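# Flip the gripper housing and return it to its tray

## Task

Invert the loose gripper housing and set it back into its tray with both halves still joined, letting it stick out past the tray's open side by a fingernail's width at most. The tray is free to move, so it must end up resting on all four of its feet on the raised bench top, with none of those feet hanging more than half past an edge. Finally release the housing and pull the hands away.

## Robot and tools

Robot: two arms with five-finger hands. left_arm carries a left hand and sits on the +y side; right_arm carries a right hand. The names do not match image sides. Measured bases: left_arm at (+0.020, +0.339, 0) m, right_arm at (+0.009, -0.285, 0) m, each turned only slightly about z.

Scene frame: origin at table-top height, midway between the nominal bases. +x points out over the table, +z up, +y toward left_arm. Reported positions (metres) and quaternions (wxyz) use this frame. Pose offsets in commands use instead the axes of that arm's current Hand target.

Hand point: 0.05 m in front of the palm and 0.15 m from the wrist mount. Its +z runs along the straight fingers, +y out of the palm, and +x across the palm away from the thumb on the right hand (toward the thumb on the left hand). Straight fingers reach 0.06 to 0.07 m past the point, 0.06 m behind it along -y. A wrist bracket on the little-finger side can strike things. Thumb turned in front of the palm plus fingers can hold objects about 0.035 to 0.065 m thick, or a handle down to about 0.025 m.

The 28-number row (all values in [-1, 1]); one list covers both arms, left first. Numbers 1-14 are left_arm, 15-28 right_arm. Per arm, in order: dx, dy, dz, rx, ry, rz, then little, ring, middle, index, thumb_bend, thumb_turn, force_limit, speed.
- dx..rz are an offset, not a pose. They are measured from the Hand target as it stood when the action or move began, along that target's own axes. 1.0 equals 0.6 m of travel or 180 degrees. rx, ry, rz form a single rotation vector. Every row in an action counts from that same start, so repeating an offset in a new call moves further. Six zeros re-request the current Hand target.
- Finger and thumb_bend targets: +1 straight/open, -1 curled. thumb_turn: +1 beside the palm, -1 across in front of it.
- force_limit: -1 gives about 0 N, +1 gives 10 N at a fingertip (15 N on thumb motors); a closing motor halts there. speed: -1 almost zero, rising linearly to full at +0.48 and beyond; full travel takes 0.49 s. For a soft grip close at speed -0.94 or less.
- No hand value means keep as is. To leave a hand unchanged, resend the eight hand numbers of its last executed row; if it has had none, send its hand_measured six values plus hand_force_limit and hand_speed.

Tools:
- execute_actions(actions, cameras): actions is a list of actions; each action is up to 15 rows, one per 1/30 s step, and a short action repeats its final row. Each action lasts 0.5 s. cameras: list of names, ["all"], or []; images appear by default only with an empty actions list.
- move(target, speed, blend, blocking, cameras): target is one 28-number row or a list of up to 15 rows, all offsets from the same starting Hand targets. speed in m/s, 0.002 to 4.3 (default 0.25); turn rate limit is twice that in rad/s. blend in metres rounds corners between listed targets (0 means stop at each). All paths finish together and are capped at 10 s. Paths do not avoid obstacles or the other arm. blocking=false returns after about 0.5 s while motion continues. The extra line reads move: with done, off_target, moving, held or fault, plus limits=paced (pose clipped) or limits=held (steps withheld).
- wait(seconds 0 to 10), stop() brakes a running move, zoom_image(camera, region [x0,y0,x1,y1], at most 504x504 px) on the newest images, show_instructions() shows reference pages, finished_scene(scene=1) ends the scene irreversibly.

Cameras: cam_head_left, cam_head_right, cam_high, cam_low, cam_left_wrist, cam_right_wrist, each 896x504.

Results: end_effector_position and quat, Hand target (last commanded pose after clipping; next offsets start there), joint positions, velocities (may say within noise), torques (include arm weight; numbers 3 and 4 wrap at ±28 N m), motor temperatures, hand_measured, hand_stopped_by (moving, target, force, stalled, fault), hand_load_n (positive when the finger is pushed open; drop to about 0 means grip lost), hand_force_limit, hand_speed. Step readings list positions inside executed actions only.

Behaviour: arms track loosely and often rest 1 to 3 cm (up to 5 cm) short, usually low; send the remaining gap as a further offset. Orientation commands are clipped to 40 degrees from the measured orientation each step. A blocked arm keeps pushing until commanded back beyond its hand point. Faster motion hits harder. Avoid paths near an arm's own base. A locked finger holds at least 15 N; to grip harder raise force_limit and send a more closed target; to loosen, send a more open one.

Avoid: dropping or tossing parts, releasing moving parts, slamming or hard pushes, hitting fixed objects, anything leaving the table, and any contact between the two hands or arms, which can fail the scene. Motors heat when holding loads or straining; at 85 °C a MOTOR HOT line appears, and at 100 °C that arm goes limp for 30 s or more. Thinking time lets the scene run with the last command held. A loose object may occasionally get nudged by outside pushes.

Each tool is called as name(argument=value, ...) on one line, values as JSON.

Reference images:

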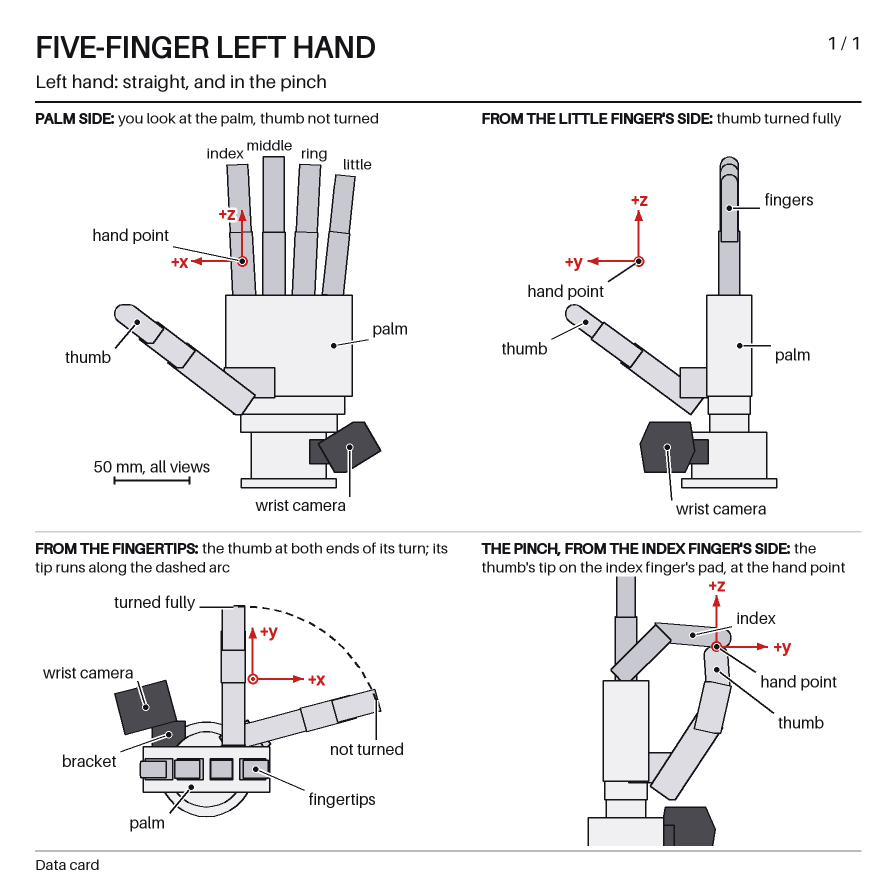

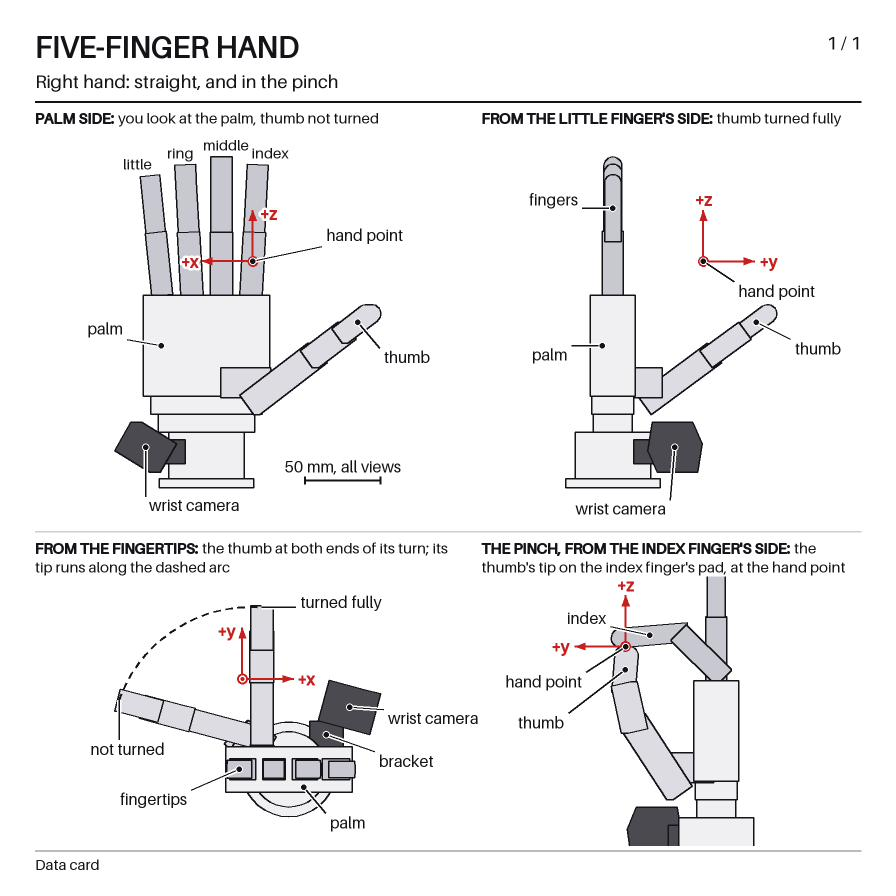

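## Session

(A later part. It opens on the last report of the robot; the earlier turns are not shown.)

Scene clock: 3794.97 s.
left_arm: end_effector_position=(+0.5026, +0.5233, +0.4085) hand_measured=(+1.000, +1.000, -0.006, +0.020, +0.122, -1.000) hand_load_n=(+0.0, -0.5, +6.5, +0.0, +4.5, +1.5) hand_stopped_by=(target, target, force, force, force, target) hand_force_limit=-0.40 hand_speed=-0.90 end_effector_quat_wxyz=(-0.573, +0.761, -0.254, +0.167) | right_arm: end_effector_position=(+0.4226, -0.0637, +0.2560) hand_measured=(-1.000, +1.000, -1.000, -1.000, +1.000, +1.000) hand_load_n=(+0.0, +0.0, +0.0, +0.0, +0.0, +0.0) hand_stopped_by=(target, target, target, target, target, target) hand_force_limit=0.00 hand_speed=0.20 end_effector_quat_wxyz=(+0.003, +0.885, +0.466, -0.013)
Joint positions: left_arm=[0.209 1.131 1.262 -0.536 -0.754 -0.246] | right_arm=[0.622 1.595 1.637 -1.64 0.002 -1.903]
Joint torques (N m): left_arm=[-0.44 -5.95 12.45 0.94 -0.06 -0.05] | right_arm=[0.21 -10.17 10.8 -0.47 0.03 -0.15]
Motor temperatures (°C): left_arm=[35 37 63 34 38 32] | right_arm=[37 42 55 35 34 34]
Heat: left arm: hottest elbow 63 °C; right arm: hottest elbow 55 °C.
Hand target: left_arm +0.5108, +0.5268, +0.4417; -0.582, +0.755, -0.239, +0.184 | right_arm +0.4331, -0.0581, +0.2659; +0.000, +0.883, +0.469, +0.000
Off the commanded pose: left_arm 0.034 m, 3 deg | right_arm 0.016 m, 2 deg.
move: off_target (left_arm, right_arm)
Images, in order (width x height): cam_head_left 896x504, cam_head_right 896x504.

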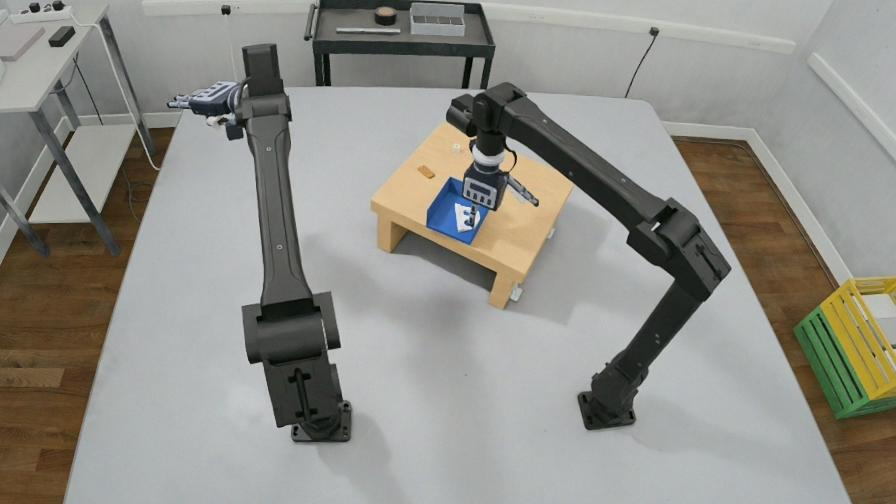

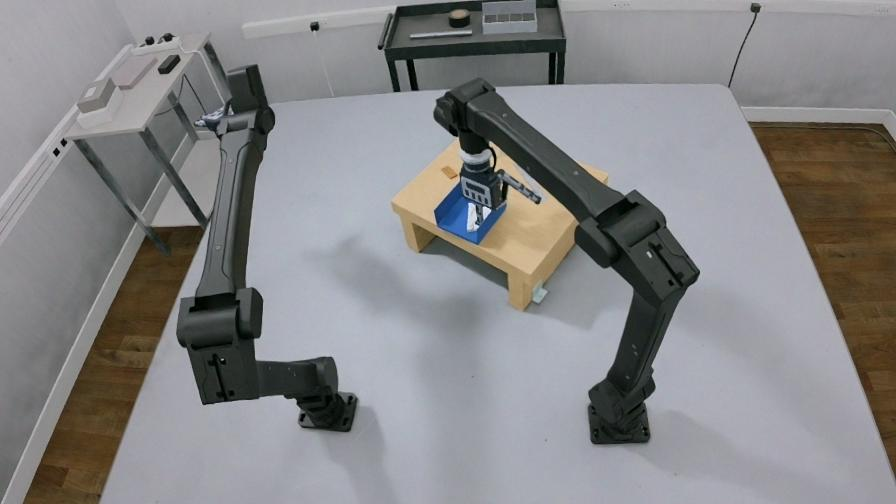

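move(target=[[0,0,0,0,0,0,1,1,-0.3,-0.3,-0.25,-1,-0.4,-0.9,-0.0063,-0.0033,-0.045,0,0,0,-1,1,-1,-1,1,1,0,0.2],[0,0,0,0,0,0,1,1,-0.3,-0.3,-0.25,-1,-0.4,-0.9,-0.0063,-0.0033,0.005,0,0,0,-1,1,-1,-1,1,1,0,0.2]], speed=0.06, cameras=["cam_head_left","cam_head_right"])

zoom_image(camera="cam_head_left", region=[415, 165, 505, 245])

zoom_image(camera="cam_head_right", region=[425, 165, 515, 245])

Scene clock: 3810.50 s.
left_arm: end_effector_position=(+0.5026, +0.5233, +0.4085) hand_measured=(+1.000, +1.000, -0.006, +0.020, +0.122, -1.000) hand_load_n=(+0.0, +0.0, +6.5, +0.0, +4.5, +1.5) hand_stopped_by=(target, target, force, force, force, target) hand_force_limit=-0.40 hand_speed=-0.90 end_effector_quat_wxyz=(-0.573, +0.761, -0.254, +0.167) | right_arm: end_effector_position=(+0.4262, -0.0610, +0.2645) hand_measured=(-1.000, +1.000, -1.000, -1.000, +1.000, +1.000) hand_load_n=(+0.0, +0.0, +0.0, +0.0, +0.0, +0.0) hand_stopped_by=(target, target, target, target, target, target) hand_force_limit=0.00 hand_speed=0.20 end_effector_quat_wxyz=(+0.002, +0.885, +0.466, -0.004)
Joint positions: left_arm=[0.209 1.131 1.262 -0.536 -0.754 -0.246] | right_arm=[0.622 1.595 1.66 -1.644 0.002 -1.903]
Joint torques (N m): left_arm=[-0.5 -5.95 12.45 0.88 -0.06 -0.04] | right_arm=[0.26 -11.11 7.45 0.02 0.02 -0.13]
Motor temperatures (°C): left_arm=[35 37 63 34 38 32] | right_arm=[37 42 55 35 34 34]
Heat: left arm: hottest elbow 63 °C; right arm: hottest elbow 55 °C.
Hand target: left_arm +0.5108, +0.5268, +0.4417; -0.582, +0.755, -0.239, +0.184 | right_arm +0.4294, -0.0602, +0.2630; +0.000, +0.883, +0.469, +0.000
Off the commanded pose: left_arm 0.034 m, 3 deg | right_arm 0.004 m, 1 deg.
move: off_target (left_arm)
Images, in order (width x height): cam_head_left 896x504, cam_head_right 896x504.

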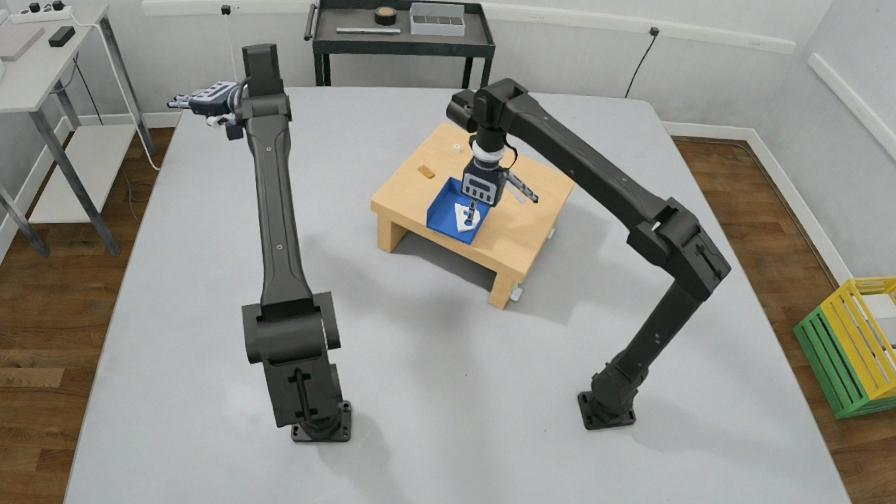

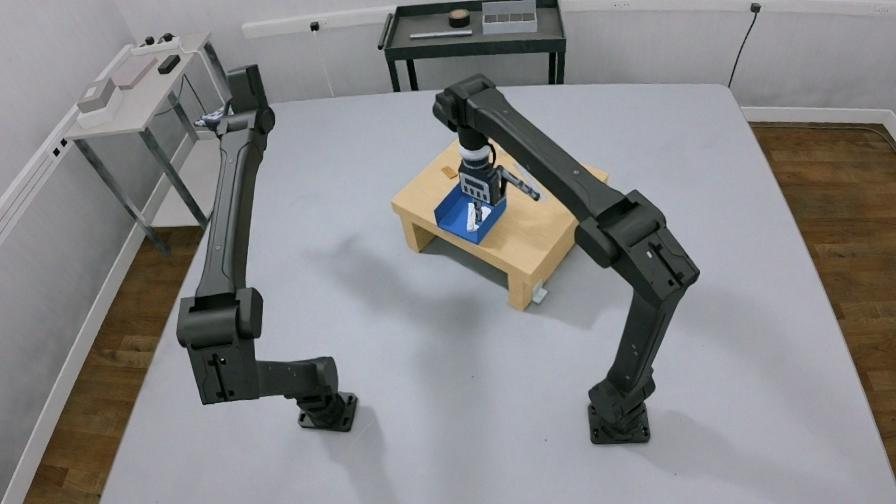

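Scaled by 5.600 from the camera's 896x504 image, which has a finer 1280x720 frame.

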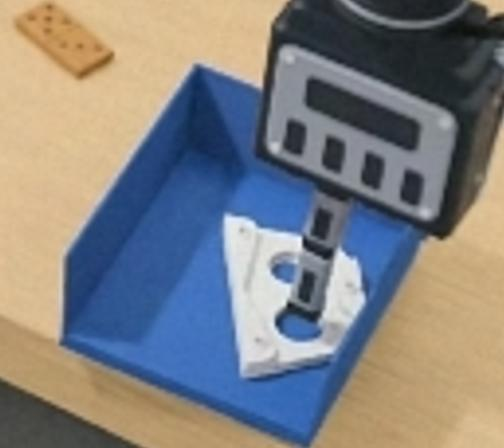

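Scaled by 5.600 from the camera's 896x504 image, which has a finer 1280x720 frame.

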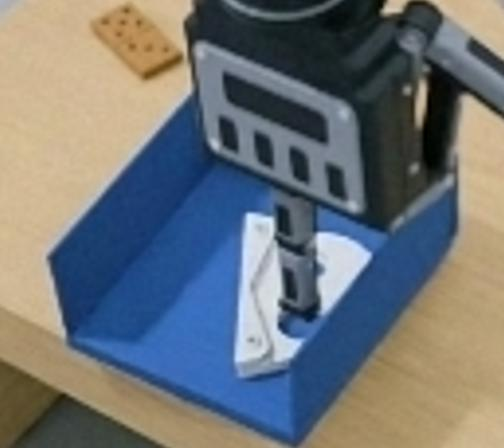

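move(target=[0,0,0,0,0,0,1,1,-0.3,-0.3,-0.25,-1,-0.4,-0.9,0.004,0,0.025,0,0,0,-1,1,-1,-1,1,1,0,0.2], speed=0.04, cameras=["cam_head_left","cam_head_right"])

zoom_image(camera="cam_head_left", region=[415, 165, 505, 245])

zoom_image(camera="cam_head_right", region=[425, 165, 515, 245])

Scene clock: 3824.10 s.
left_arm: end_effector_position=(+0.5026, +0.5233, +0.4085) hand_measured=(+1.000, +1.000, -0.006, +0.020, +0.122, -1.000) hand_load_n=(+0.0, -0.5, +6.5, +0.0, +4.5, +1.5) hand_stopped_by=(target, target, force, force, force, target) hand_force_limit=-0.40 hand_speed=-0.90 end_effector_quat_wxyz=(-0.573, +0.761, -0.254, +0.167) | right_arm: end_effector_position=(+0.4279, -0.0598, +0.2517) hand_measured=(-1.000, +1.000, -1.000, -1.000, +1.000, +1.000) hand_load_n=(+0.0, +0.0, +0.0, +0.0, +0.0, +0.0) hand_stopped_by=(target, target, target, target, target, target) hand_force_limit=0.00 hand_speed=0.20 end_effector_quat_wxyz=(+0.001, +0.885, +0.466, -0.001)
Joint positions: left_arm=[0.209 1.131 1.262 -0.536 -0.754 -0.246] | right_arm=[0.622 1.595 1.627 -1.605 0.002 -1.903]
Joint torques (N m): left_arm=[-0.62 -5.89 12.49 0.92 -0.05 -0.04] | right_arm=[0.44 -10.7 7.32 0.23 0.02 -0.12]
Motor temperatures (°C): left_arm=[35 37 63 34 38 32] | right_arm=[37 42 55 35 34 34]
Heat: left arm: hottest elbow 63 °C; right arm: hottest elbow 55 °C.
Hand target: left_arm +0.5108, +0.5268, +0.4417; -0.582, +0.755, -0.239, +0.184 | right_arm +0.4307, -0.0582, +0.2479; +0.000, +0.883, +0.469, +0.000
Off the commanded pose: left_arm 0.034 m, 3 deg | right_arm 0.005 m, 0 deg.
move: off_target (left_arm)
Images, in order (width x height): cam_head_left 896x504, cam_head_right 896x504.

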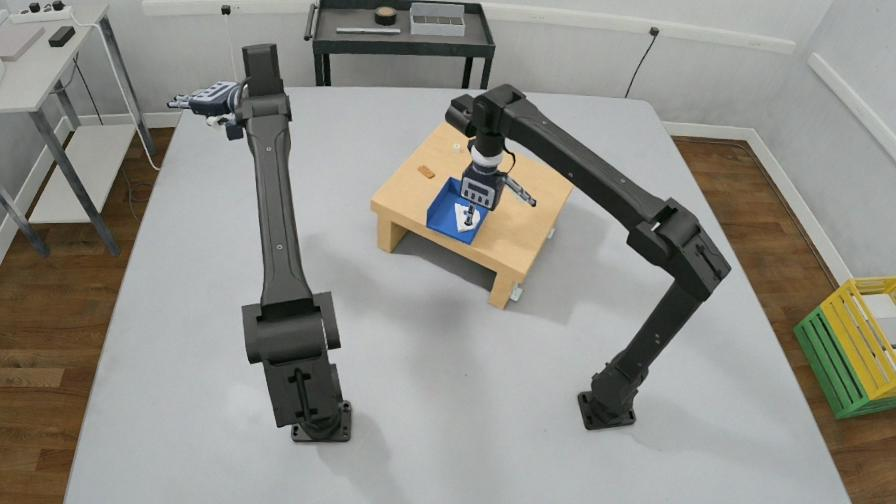

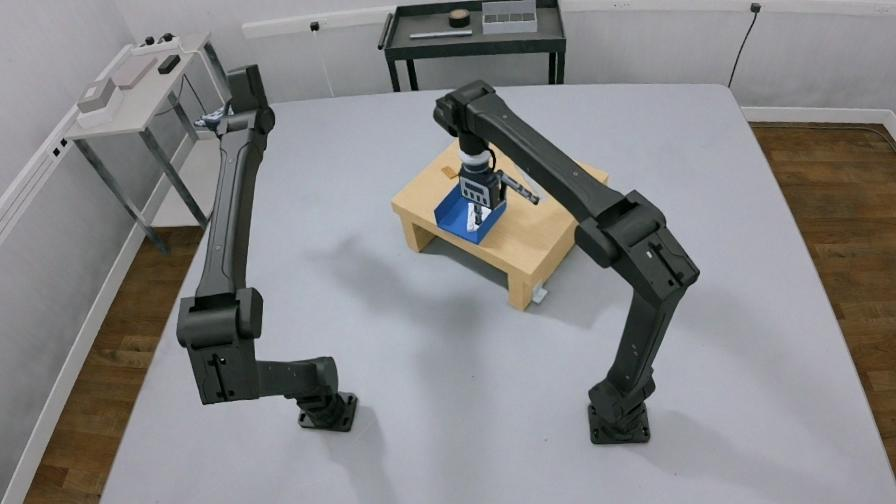

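Scaled by 5.600 from the camera's 896x504 image, which has a finer 1280x720 frame.

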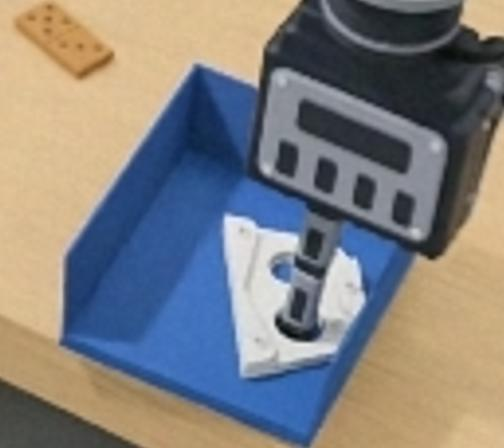

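Scaled by 5.600 from the camera's 896x504 image, which has a finer 1280x720 frame.

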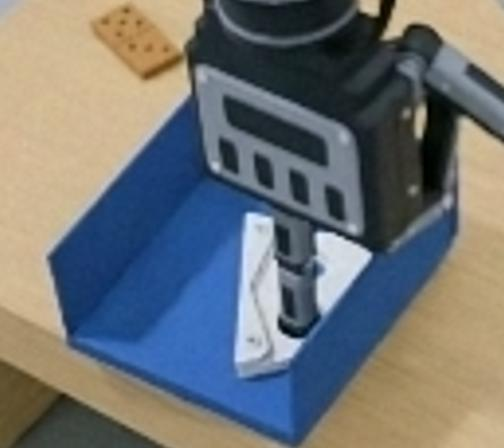

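move(target=[0,0,0,0,0,0,1,1,-0.3,-0.3,-0.25,-1,-0.4,-0.9,0.08,-0.0048,0.003,0,0,0,-1,1,-1,-1,1,1,0,0.2], speed=0.04, cameras=["cam_head_left","cam_head_right"])

zoom_image(camera="cam_head_left", region=[415, 165, 505, 245])

zoom_image(camera="cam_head_right", region=[425, 165, 515, 245])

Scene clock: 3837.87 s.
left_arm: end_effector_position=(+0.5026, +0.5233, +0.4085) hand_measured=(+1.000, +1.000, -0.006, +0.020, +0.122, -1.000) hand_load_n=(+0.0, +0.0, +6.5, +0.0, +4.5, +1.0) hand_stopped_by=(target, target, force, force, force, target) hand_force_limit=-0.40 hand_speed=-0.90 end_effector_quat_wxyz=(-0.573, +0.761, -0.254, +0.167) | right_arm: end_effector_position=(+0.4449, -0.0350, +0.2493) hand_measured=(-1.000, +1.000, -1.000, -1.000, +1.000, +1.000) hand_load_n=(+0.0, +0.0, +0.0, +0.0, +0.0, +0.0) hand_stopped_by=(target, target, target, target, target, target) hand_force_limit=0.00 hand_speed=0.20 end_effector_quat_wxyz=(+0.004, +0.883, +0.469, -0.008)
Joint positions: left_arm=[0.209 1.131 1.262 -0.536 -0.754 -0.246] | right_arm=[0.642 1.68 1.726 -1.633 0.005 -1.89]
Joint torques (N m): left_arm=[-0.5 -5.95 12.48 0.94 -0.06 -0.04] | right_arm=[1.85 -9.41 10.97 0.08 -0.1 0.14]
Motor temperatures (°C): left_arm=[35 37 63 34 38 32] | right_arm=[37 42 55 35 34 34]
Heat: left arm: hottest elbow 63 °C; right arm: hottest elbow 55 °C.
Hand target: left_arm +0.5108, +0.5268, +0.4417; -0.582, +0.755, -0.239, +0.184 | right_arm +0.4551, -0.0167, +0.2461; +0.000, +0.883, +0.470, +0.000
Off the commanded pose: left_arm 0.034 m, 3 deg | right_arm 0.021 m, 1 deg.
move: off_target (left_arm, right_arm)
Images, in order (width x height): cam_head_left 896x504, cam_head_right 896x504.

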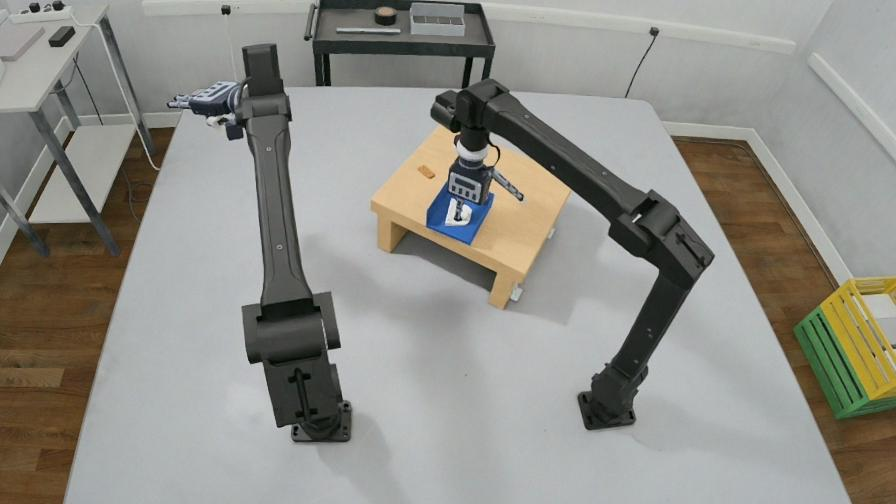

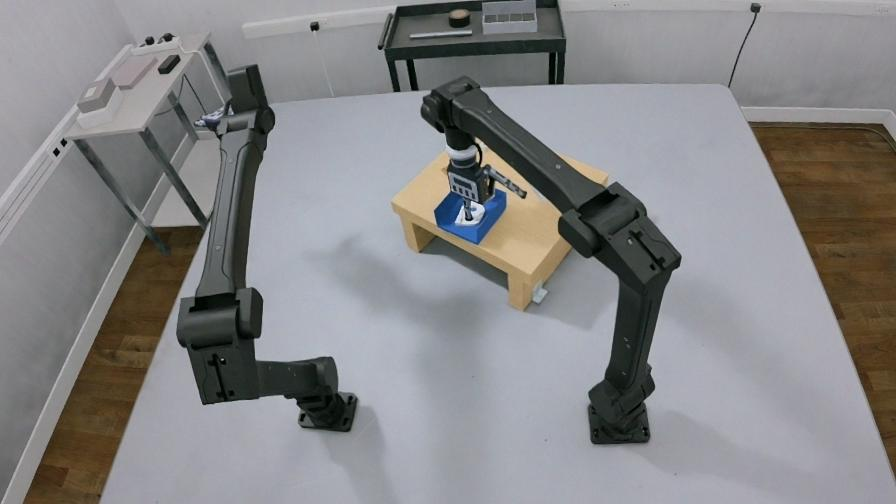

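Scaled by 5.600 from the camera's 896x504 image, which has a finer 1280x720 frame.

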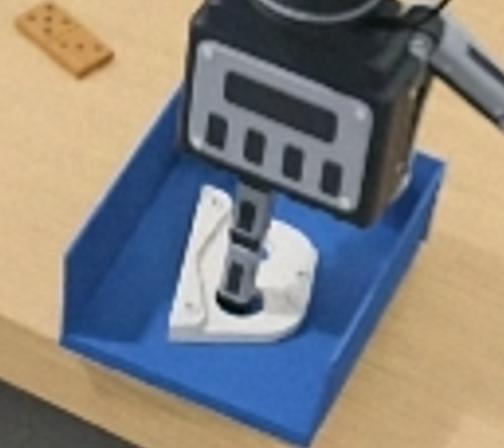

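Scaled by 5.600 from the camera's 896x504 image, which has a finer 1280x720 frame.

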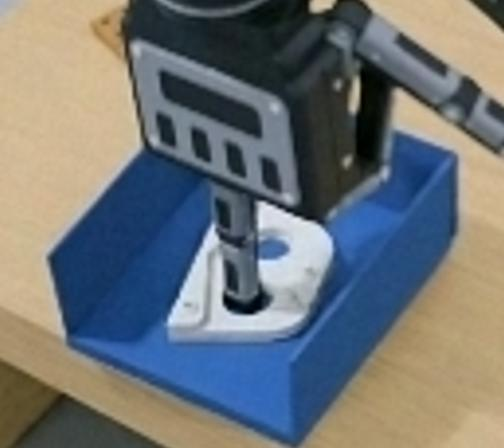

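move(target=[0,0,0,0,0,0,1,1,-0.3,-0.3,-0.25,-1,-0.4,-0.9,0.05,0,0.0,0,0,0,-1,1,-1,-1,1,1,0,0.2], speed=0.04, cameras=["cam_head_left","cam_head_right"])

zoom_image(camera="cam_head_left", region=[415, 165, 505, 245])

zoom_image(camera="cam_head_right", region=[425, 165, 515, 245])

Scene clock: 3848.33 s.
left_arm: end_effector_position=(+0.5026, +0.5233, +0.4085) hand_measured=(+1.000, +1.000, -0.006, +0.020, +0.122, -1.000) hand_load_n=(+0.0, +0.0, +6.5, +0.0, +4.5, +1.0) hand_stopped_by=(target, target, force, force, force, target) hand_force_limit=-0.40 hand_speed=-0.90 end_effector_quat_wxyz=(-0.573, +0.761, -0.254, +0.167) | right_arm: end_effector_position=(+0.4624, -0.0099, +0.2496) hand_measured=(-1.000, +1.000, -1.000, -1.000, +1.000, +1.000) hand_load_n=(+0.0, +0.0, +0.0, +0.0, +0.0, +0.0) hand_stopped_by=(target, target, target, target, target, target) hand_force_limit=0.00 hand_speed=0.20 end_effector_quat_wxyz=(+0.004, +0.883, +0.470, -0.008)
Joint positions: left_arm=[0.209 1.131 1.262 -0.536 -0.754 -0.246] | right_arm=[0.66 1.763 1.836 -1.661 0.005 -1.874]
Joint torques (N m): left_arm=[-0.5 -5.95 12.48 0.91 -0.06 -0.04] | right_arm=[1.79 -10.52 11.07 0.03 -0.11 0.16]
Motor temperatures (°C): left_arm=[35 37 63 34 38 32] | right_arm=[37 41 54 35 34 34]
Heat: left arm: hottest elbow 63 °C; right arm: hottest elbow 54 °C.
Hand target: left_arm +0.5108, +0.5268, +0.4417; -0.582, +0.755, -0.239, +0.184 | right_arm +0.4719, +0.0081, +0.2461; +0.000, +0.883, +0.470, +0.000
Off the commanded pose: left_arm 0.034 m, 3 deg | right_arm 0.021 m, 1 deg.
move: off_target (left_arm, right_arm)
Images, in order (width x height): cam_head_left 896x504, cam_head_right 896x504.

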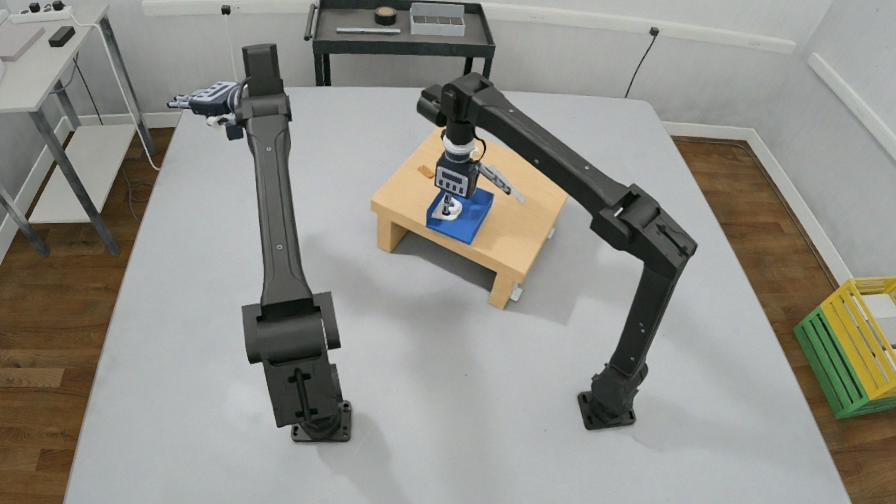

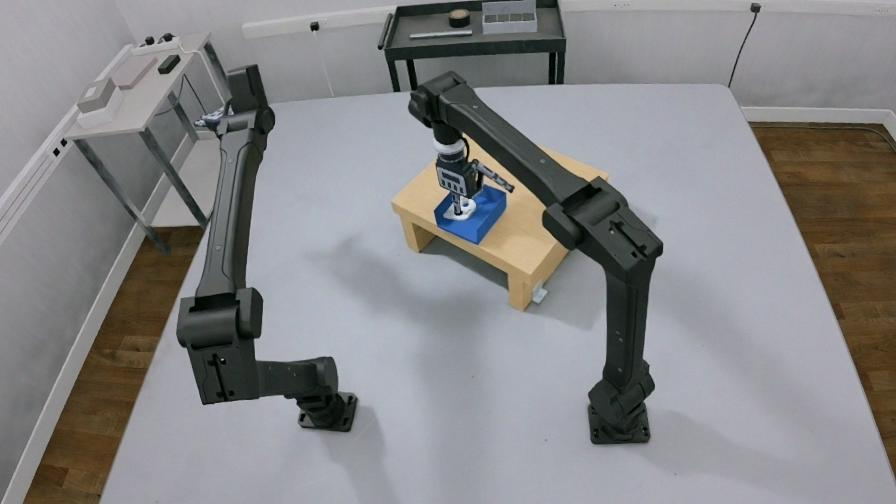

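Scaled by 5.600 from the camera's 896x504 image, which has a finer 1280x720 frame.

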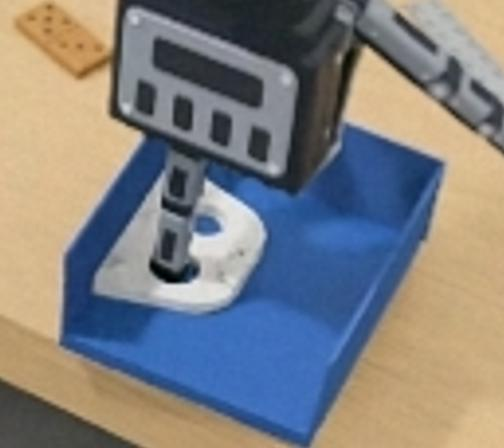

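Scaled by 5.600 from the camera's 896x504 image, which has a finer 1280x720 frame.

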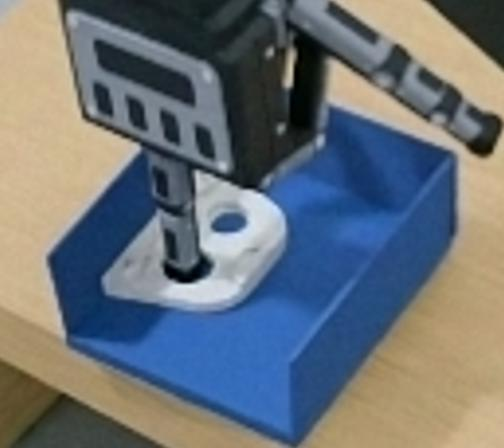

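move(target=[0,0,0,0,0,0,1,1,-0.3,-0.3,-0.25,-1,-0.4,-0.9,-0.0262,-0.0952,0.0,0,0,0,-1,1,-1,-1,1,1,0,0.2], speed=0.04, cameras=["cam_head_left","cam_head_right"])

zoom_image(camera="cam_head_left", region=[415, 165, 505, 245])

zoom_image(camera="cam_head_right", region=[425, 165, 515, 245])

Scene clock: 3873.50 s.
left_arm: end_effector_position=(+0.5026, +0.5233, +0.4085) hand_measured=(+1.000, +1.000, -0.006, +0.020, +0.122, -1.000) hand_load_n=(+0.0, +0.0, +6.5, -0.5, +4.5, +1.5) hand_stopped_by=(target, target, force, force, force, target) hand_force_limit=-0.40 hand_speed=-0.90 end_effector_quat_wxyz=(-0.573, +0.761, -0.254, +0.167) | right_arm: end_effector_position=(+0.4216, +0.0144, +0.2495) hand_measured=(-1.000, +1.000, -1.000, -1.000, +1.000, +1.000) hand_load_n=(+0.0, -2.5, +0.5, +0.0, +0.0, +0.0) hand_stopped_by=(target, target, target, target, target, target) hand_force_limit=0.00 hand_speed=0.20 end_effector_quat_wxyz=(+0.009, +0.885, +0.465, -0.007)
Joint positions: left_arm=[0.209 1.131 1.262 -0.536 -0.754 -0.246] | right_arm=[0.748 1.723 1.78 -1.645 0.014 -1.775]
Joint torques (N m): left_arm=[-0.5 -5.89 12.48 0.92 -0.06 -0.04] | right_arm=[2.32 -12.75 6.86 0.46 -0.42 0.1]
Motor temperatures (°C): left_arm=[35 37 63 34 38 32] | right_arm=[37 41 57 35 34 34]
Heat: left arm: hottest elbow 63 °C; right arm: hottest elbow 57 °C.
Hand target: left_arm +0.5108, +0.5268, +0.4417; -0.582, +0.755, -0.239, +0.184 | right_arm +0.4158, +0.0270, +0.2460; +0.000, +0.883, +0.470, +0.000
Off the commanded pose: left_arm 0.034 m, 3 deg | right_arm 0.014 m, 1 deg.
move: off_target (left_arm, right_arm)
Images, in order (width x height): cam_head_left 896x504, cam_head_right 896x504.

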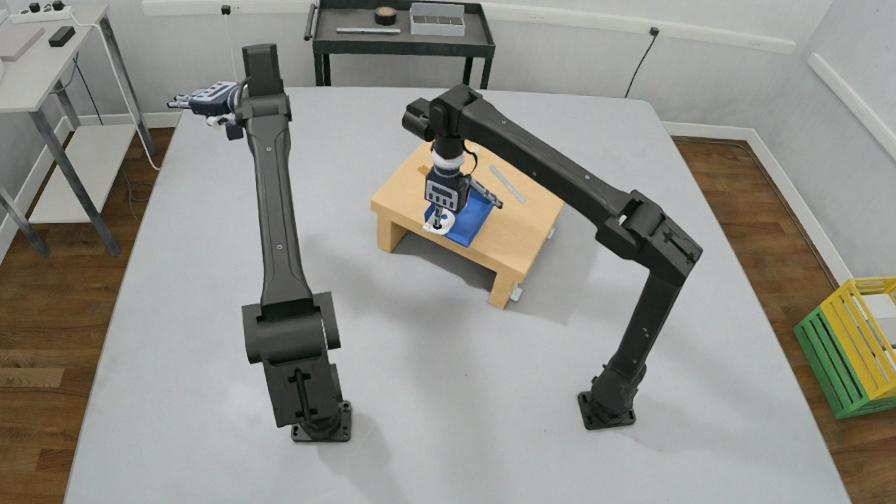

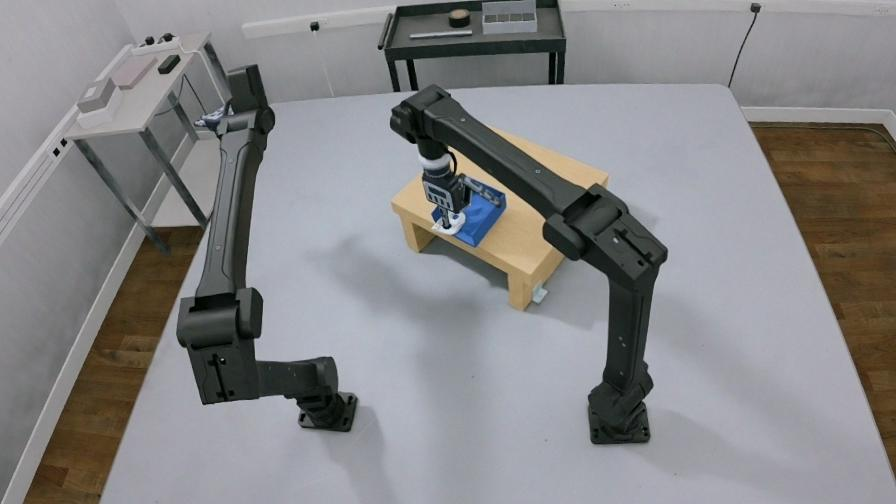

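Scaled by 5.600 from the camera's 896x504 image, which has a finer 1280x720 frame.

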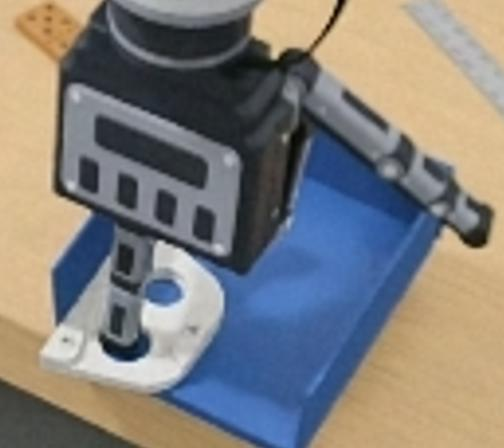

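Scaled by 5.600 from the camera's 896x504 image, which has a finer 1280x720 frame.

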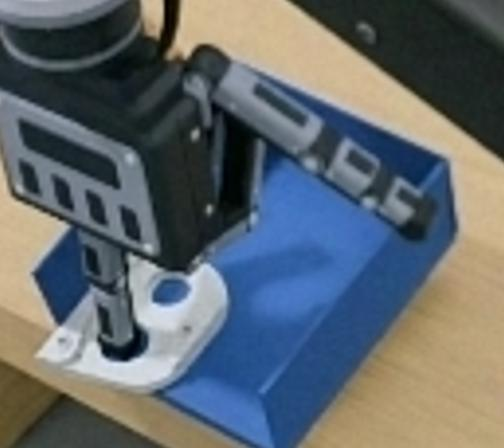

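move(target=[0,0,0,0,0,0,1,1,-0.3,-0.3,-0.25,-1,-0.4,-0.9,-0.01,-0.022,0.0,0,0,0,-1,1,-1,-1,1,1,0,0.2], speed=0.03, cameras=["cam_head_left","cam_head_right"])

zoom_image(camera="cam_head_left", region=[405, 165, 505, 265])

zoom_image(camera="cam_head_right", region=[415, 165, 515, 265])

Scene clock: 3902.63 s.
left_arm: end_effector_position=(+0.5026, +0.5233, +0.4085) hand_measured=(+1.000, +1.000, -0.006, +0.020, +0.122, -1.000) hand_load_n=(+0.0, +0.0, +6.5, +0.0, +4.5, +1.5) hand_stopped_by=(target, target, force, force, force, target) hand_force_limit=-0.40 hand_speed=-0.90 end_effector_quat_wxyz=(-0.573, +0.761, -0.254, +0.167) | right_arm: end_effector_position=(+0.4032, +0.0282, +0.2398) hand_measured=(-1.000, +1.000, -1.000, -1.000, +1.000, +1.000) hand_load_n=(+0.0, +0.0, +0.0, +0.0, +0.0, +0.0) hand_stopped_by=(target, target, target, target, target, target) hand_force_limit=0.00 hand_speed=0.20 end_effector_quat_wxyz=(+0.004, +0.881, +0.474, -0.011)
Joint positions: left_arm=[0.209 1.131 1.262 -0.536 -0.754 -0.246] | right_arm=[0.787 1.713 1.744 -1.625 0.001 -1.755]
Joint torques (N m): left_arm=[-0.44 -5.95 12.46 0.9 -0.06 -0.04] | right_arm=[0.85 -13.63 7.23 0.01 0.06 0.11]
Motor temperatures (°C): left_arm=[35 37 64 34 38 32] | right_arm=[37 42 55 35 34 34]
Heat: left arm: hottest elbow 64 °C; right arm: hottest elbow 55 °C.
Hand target: left_arm +0.5108, +0.5268, +0.4417; -0.582, +0.755, -0.239, +0.184 | right_arm +0.4015, +0.0294, +0.2461; +0.000, +0.883, +0.469, +0.000
Off the commanded pose: left_arm 0.034 m, 3 deg | right_arm 0.007 m, 1 deg.
move: off_target (left_arm)
Images, in order (width x height): cam_head_left 896x504, cam_head_right 896x504.

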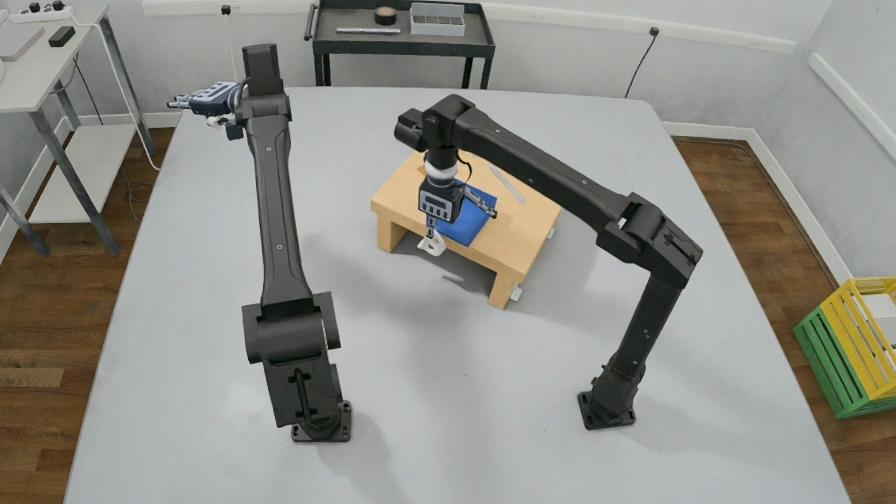

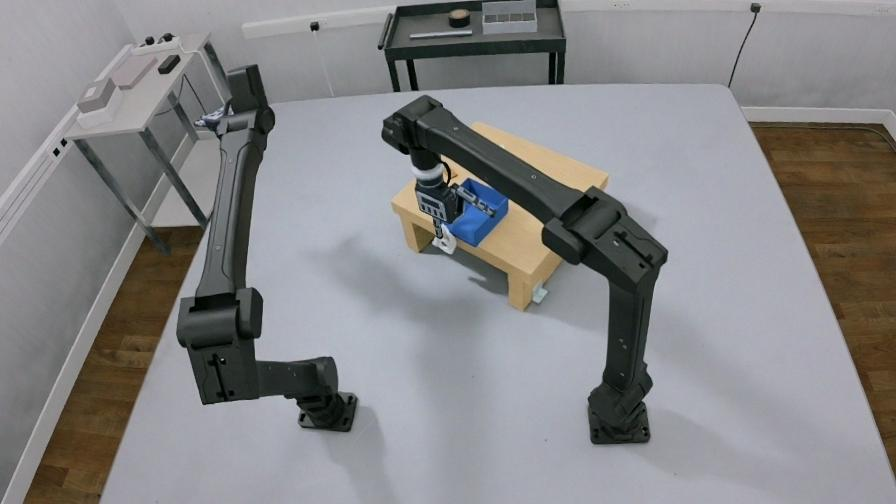

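Scaled by 5.040 from the camera's 896x504 image, which has a finer 1280x720 frame.

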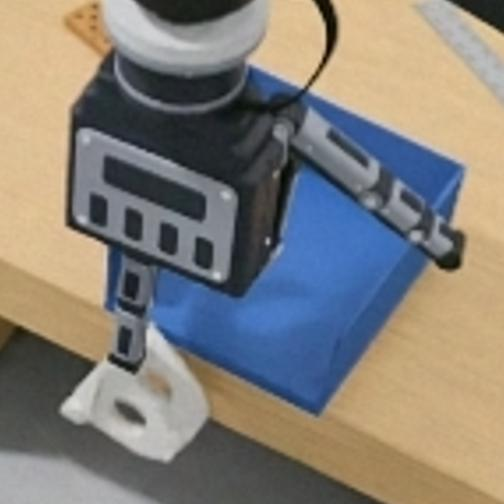

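Scaled by 5.040 from the camera's 896x504 image, which has a finer 1280x720 frame.

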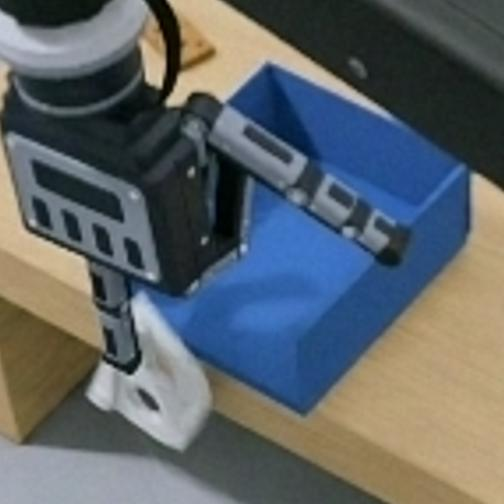

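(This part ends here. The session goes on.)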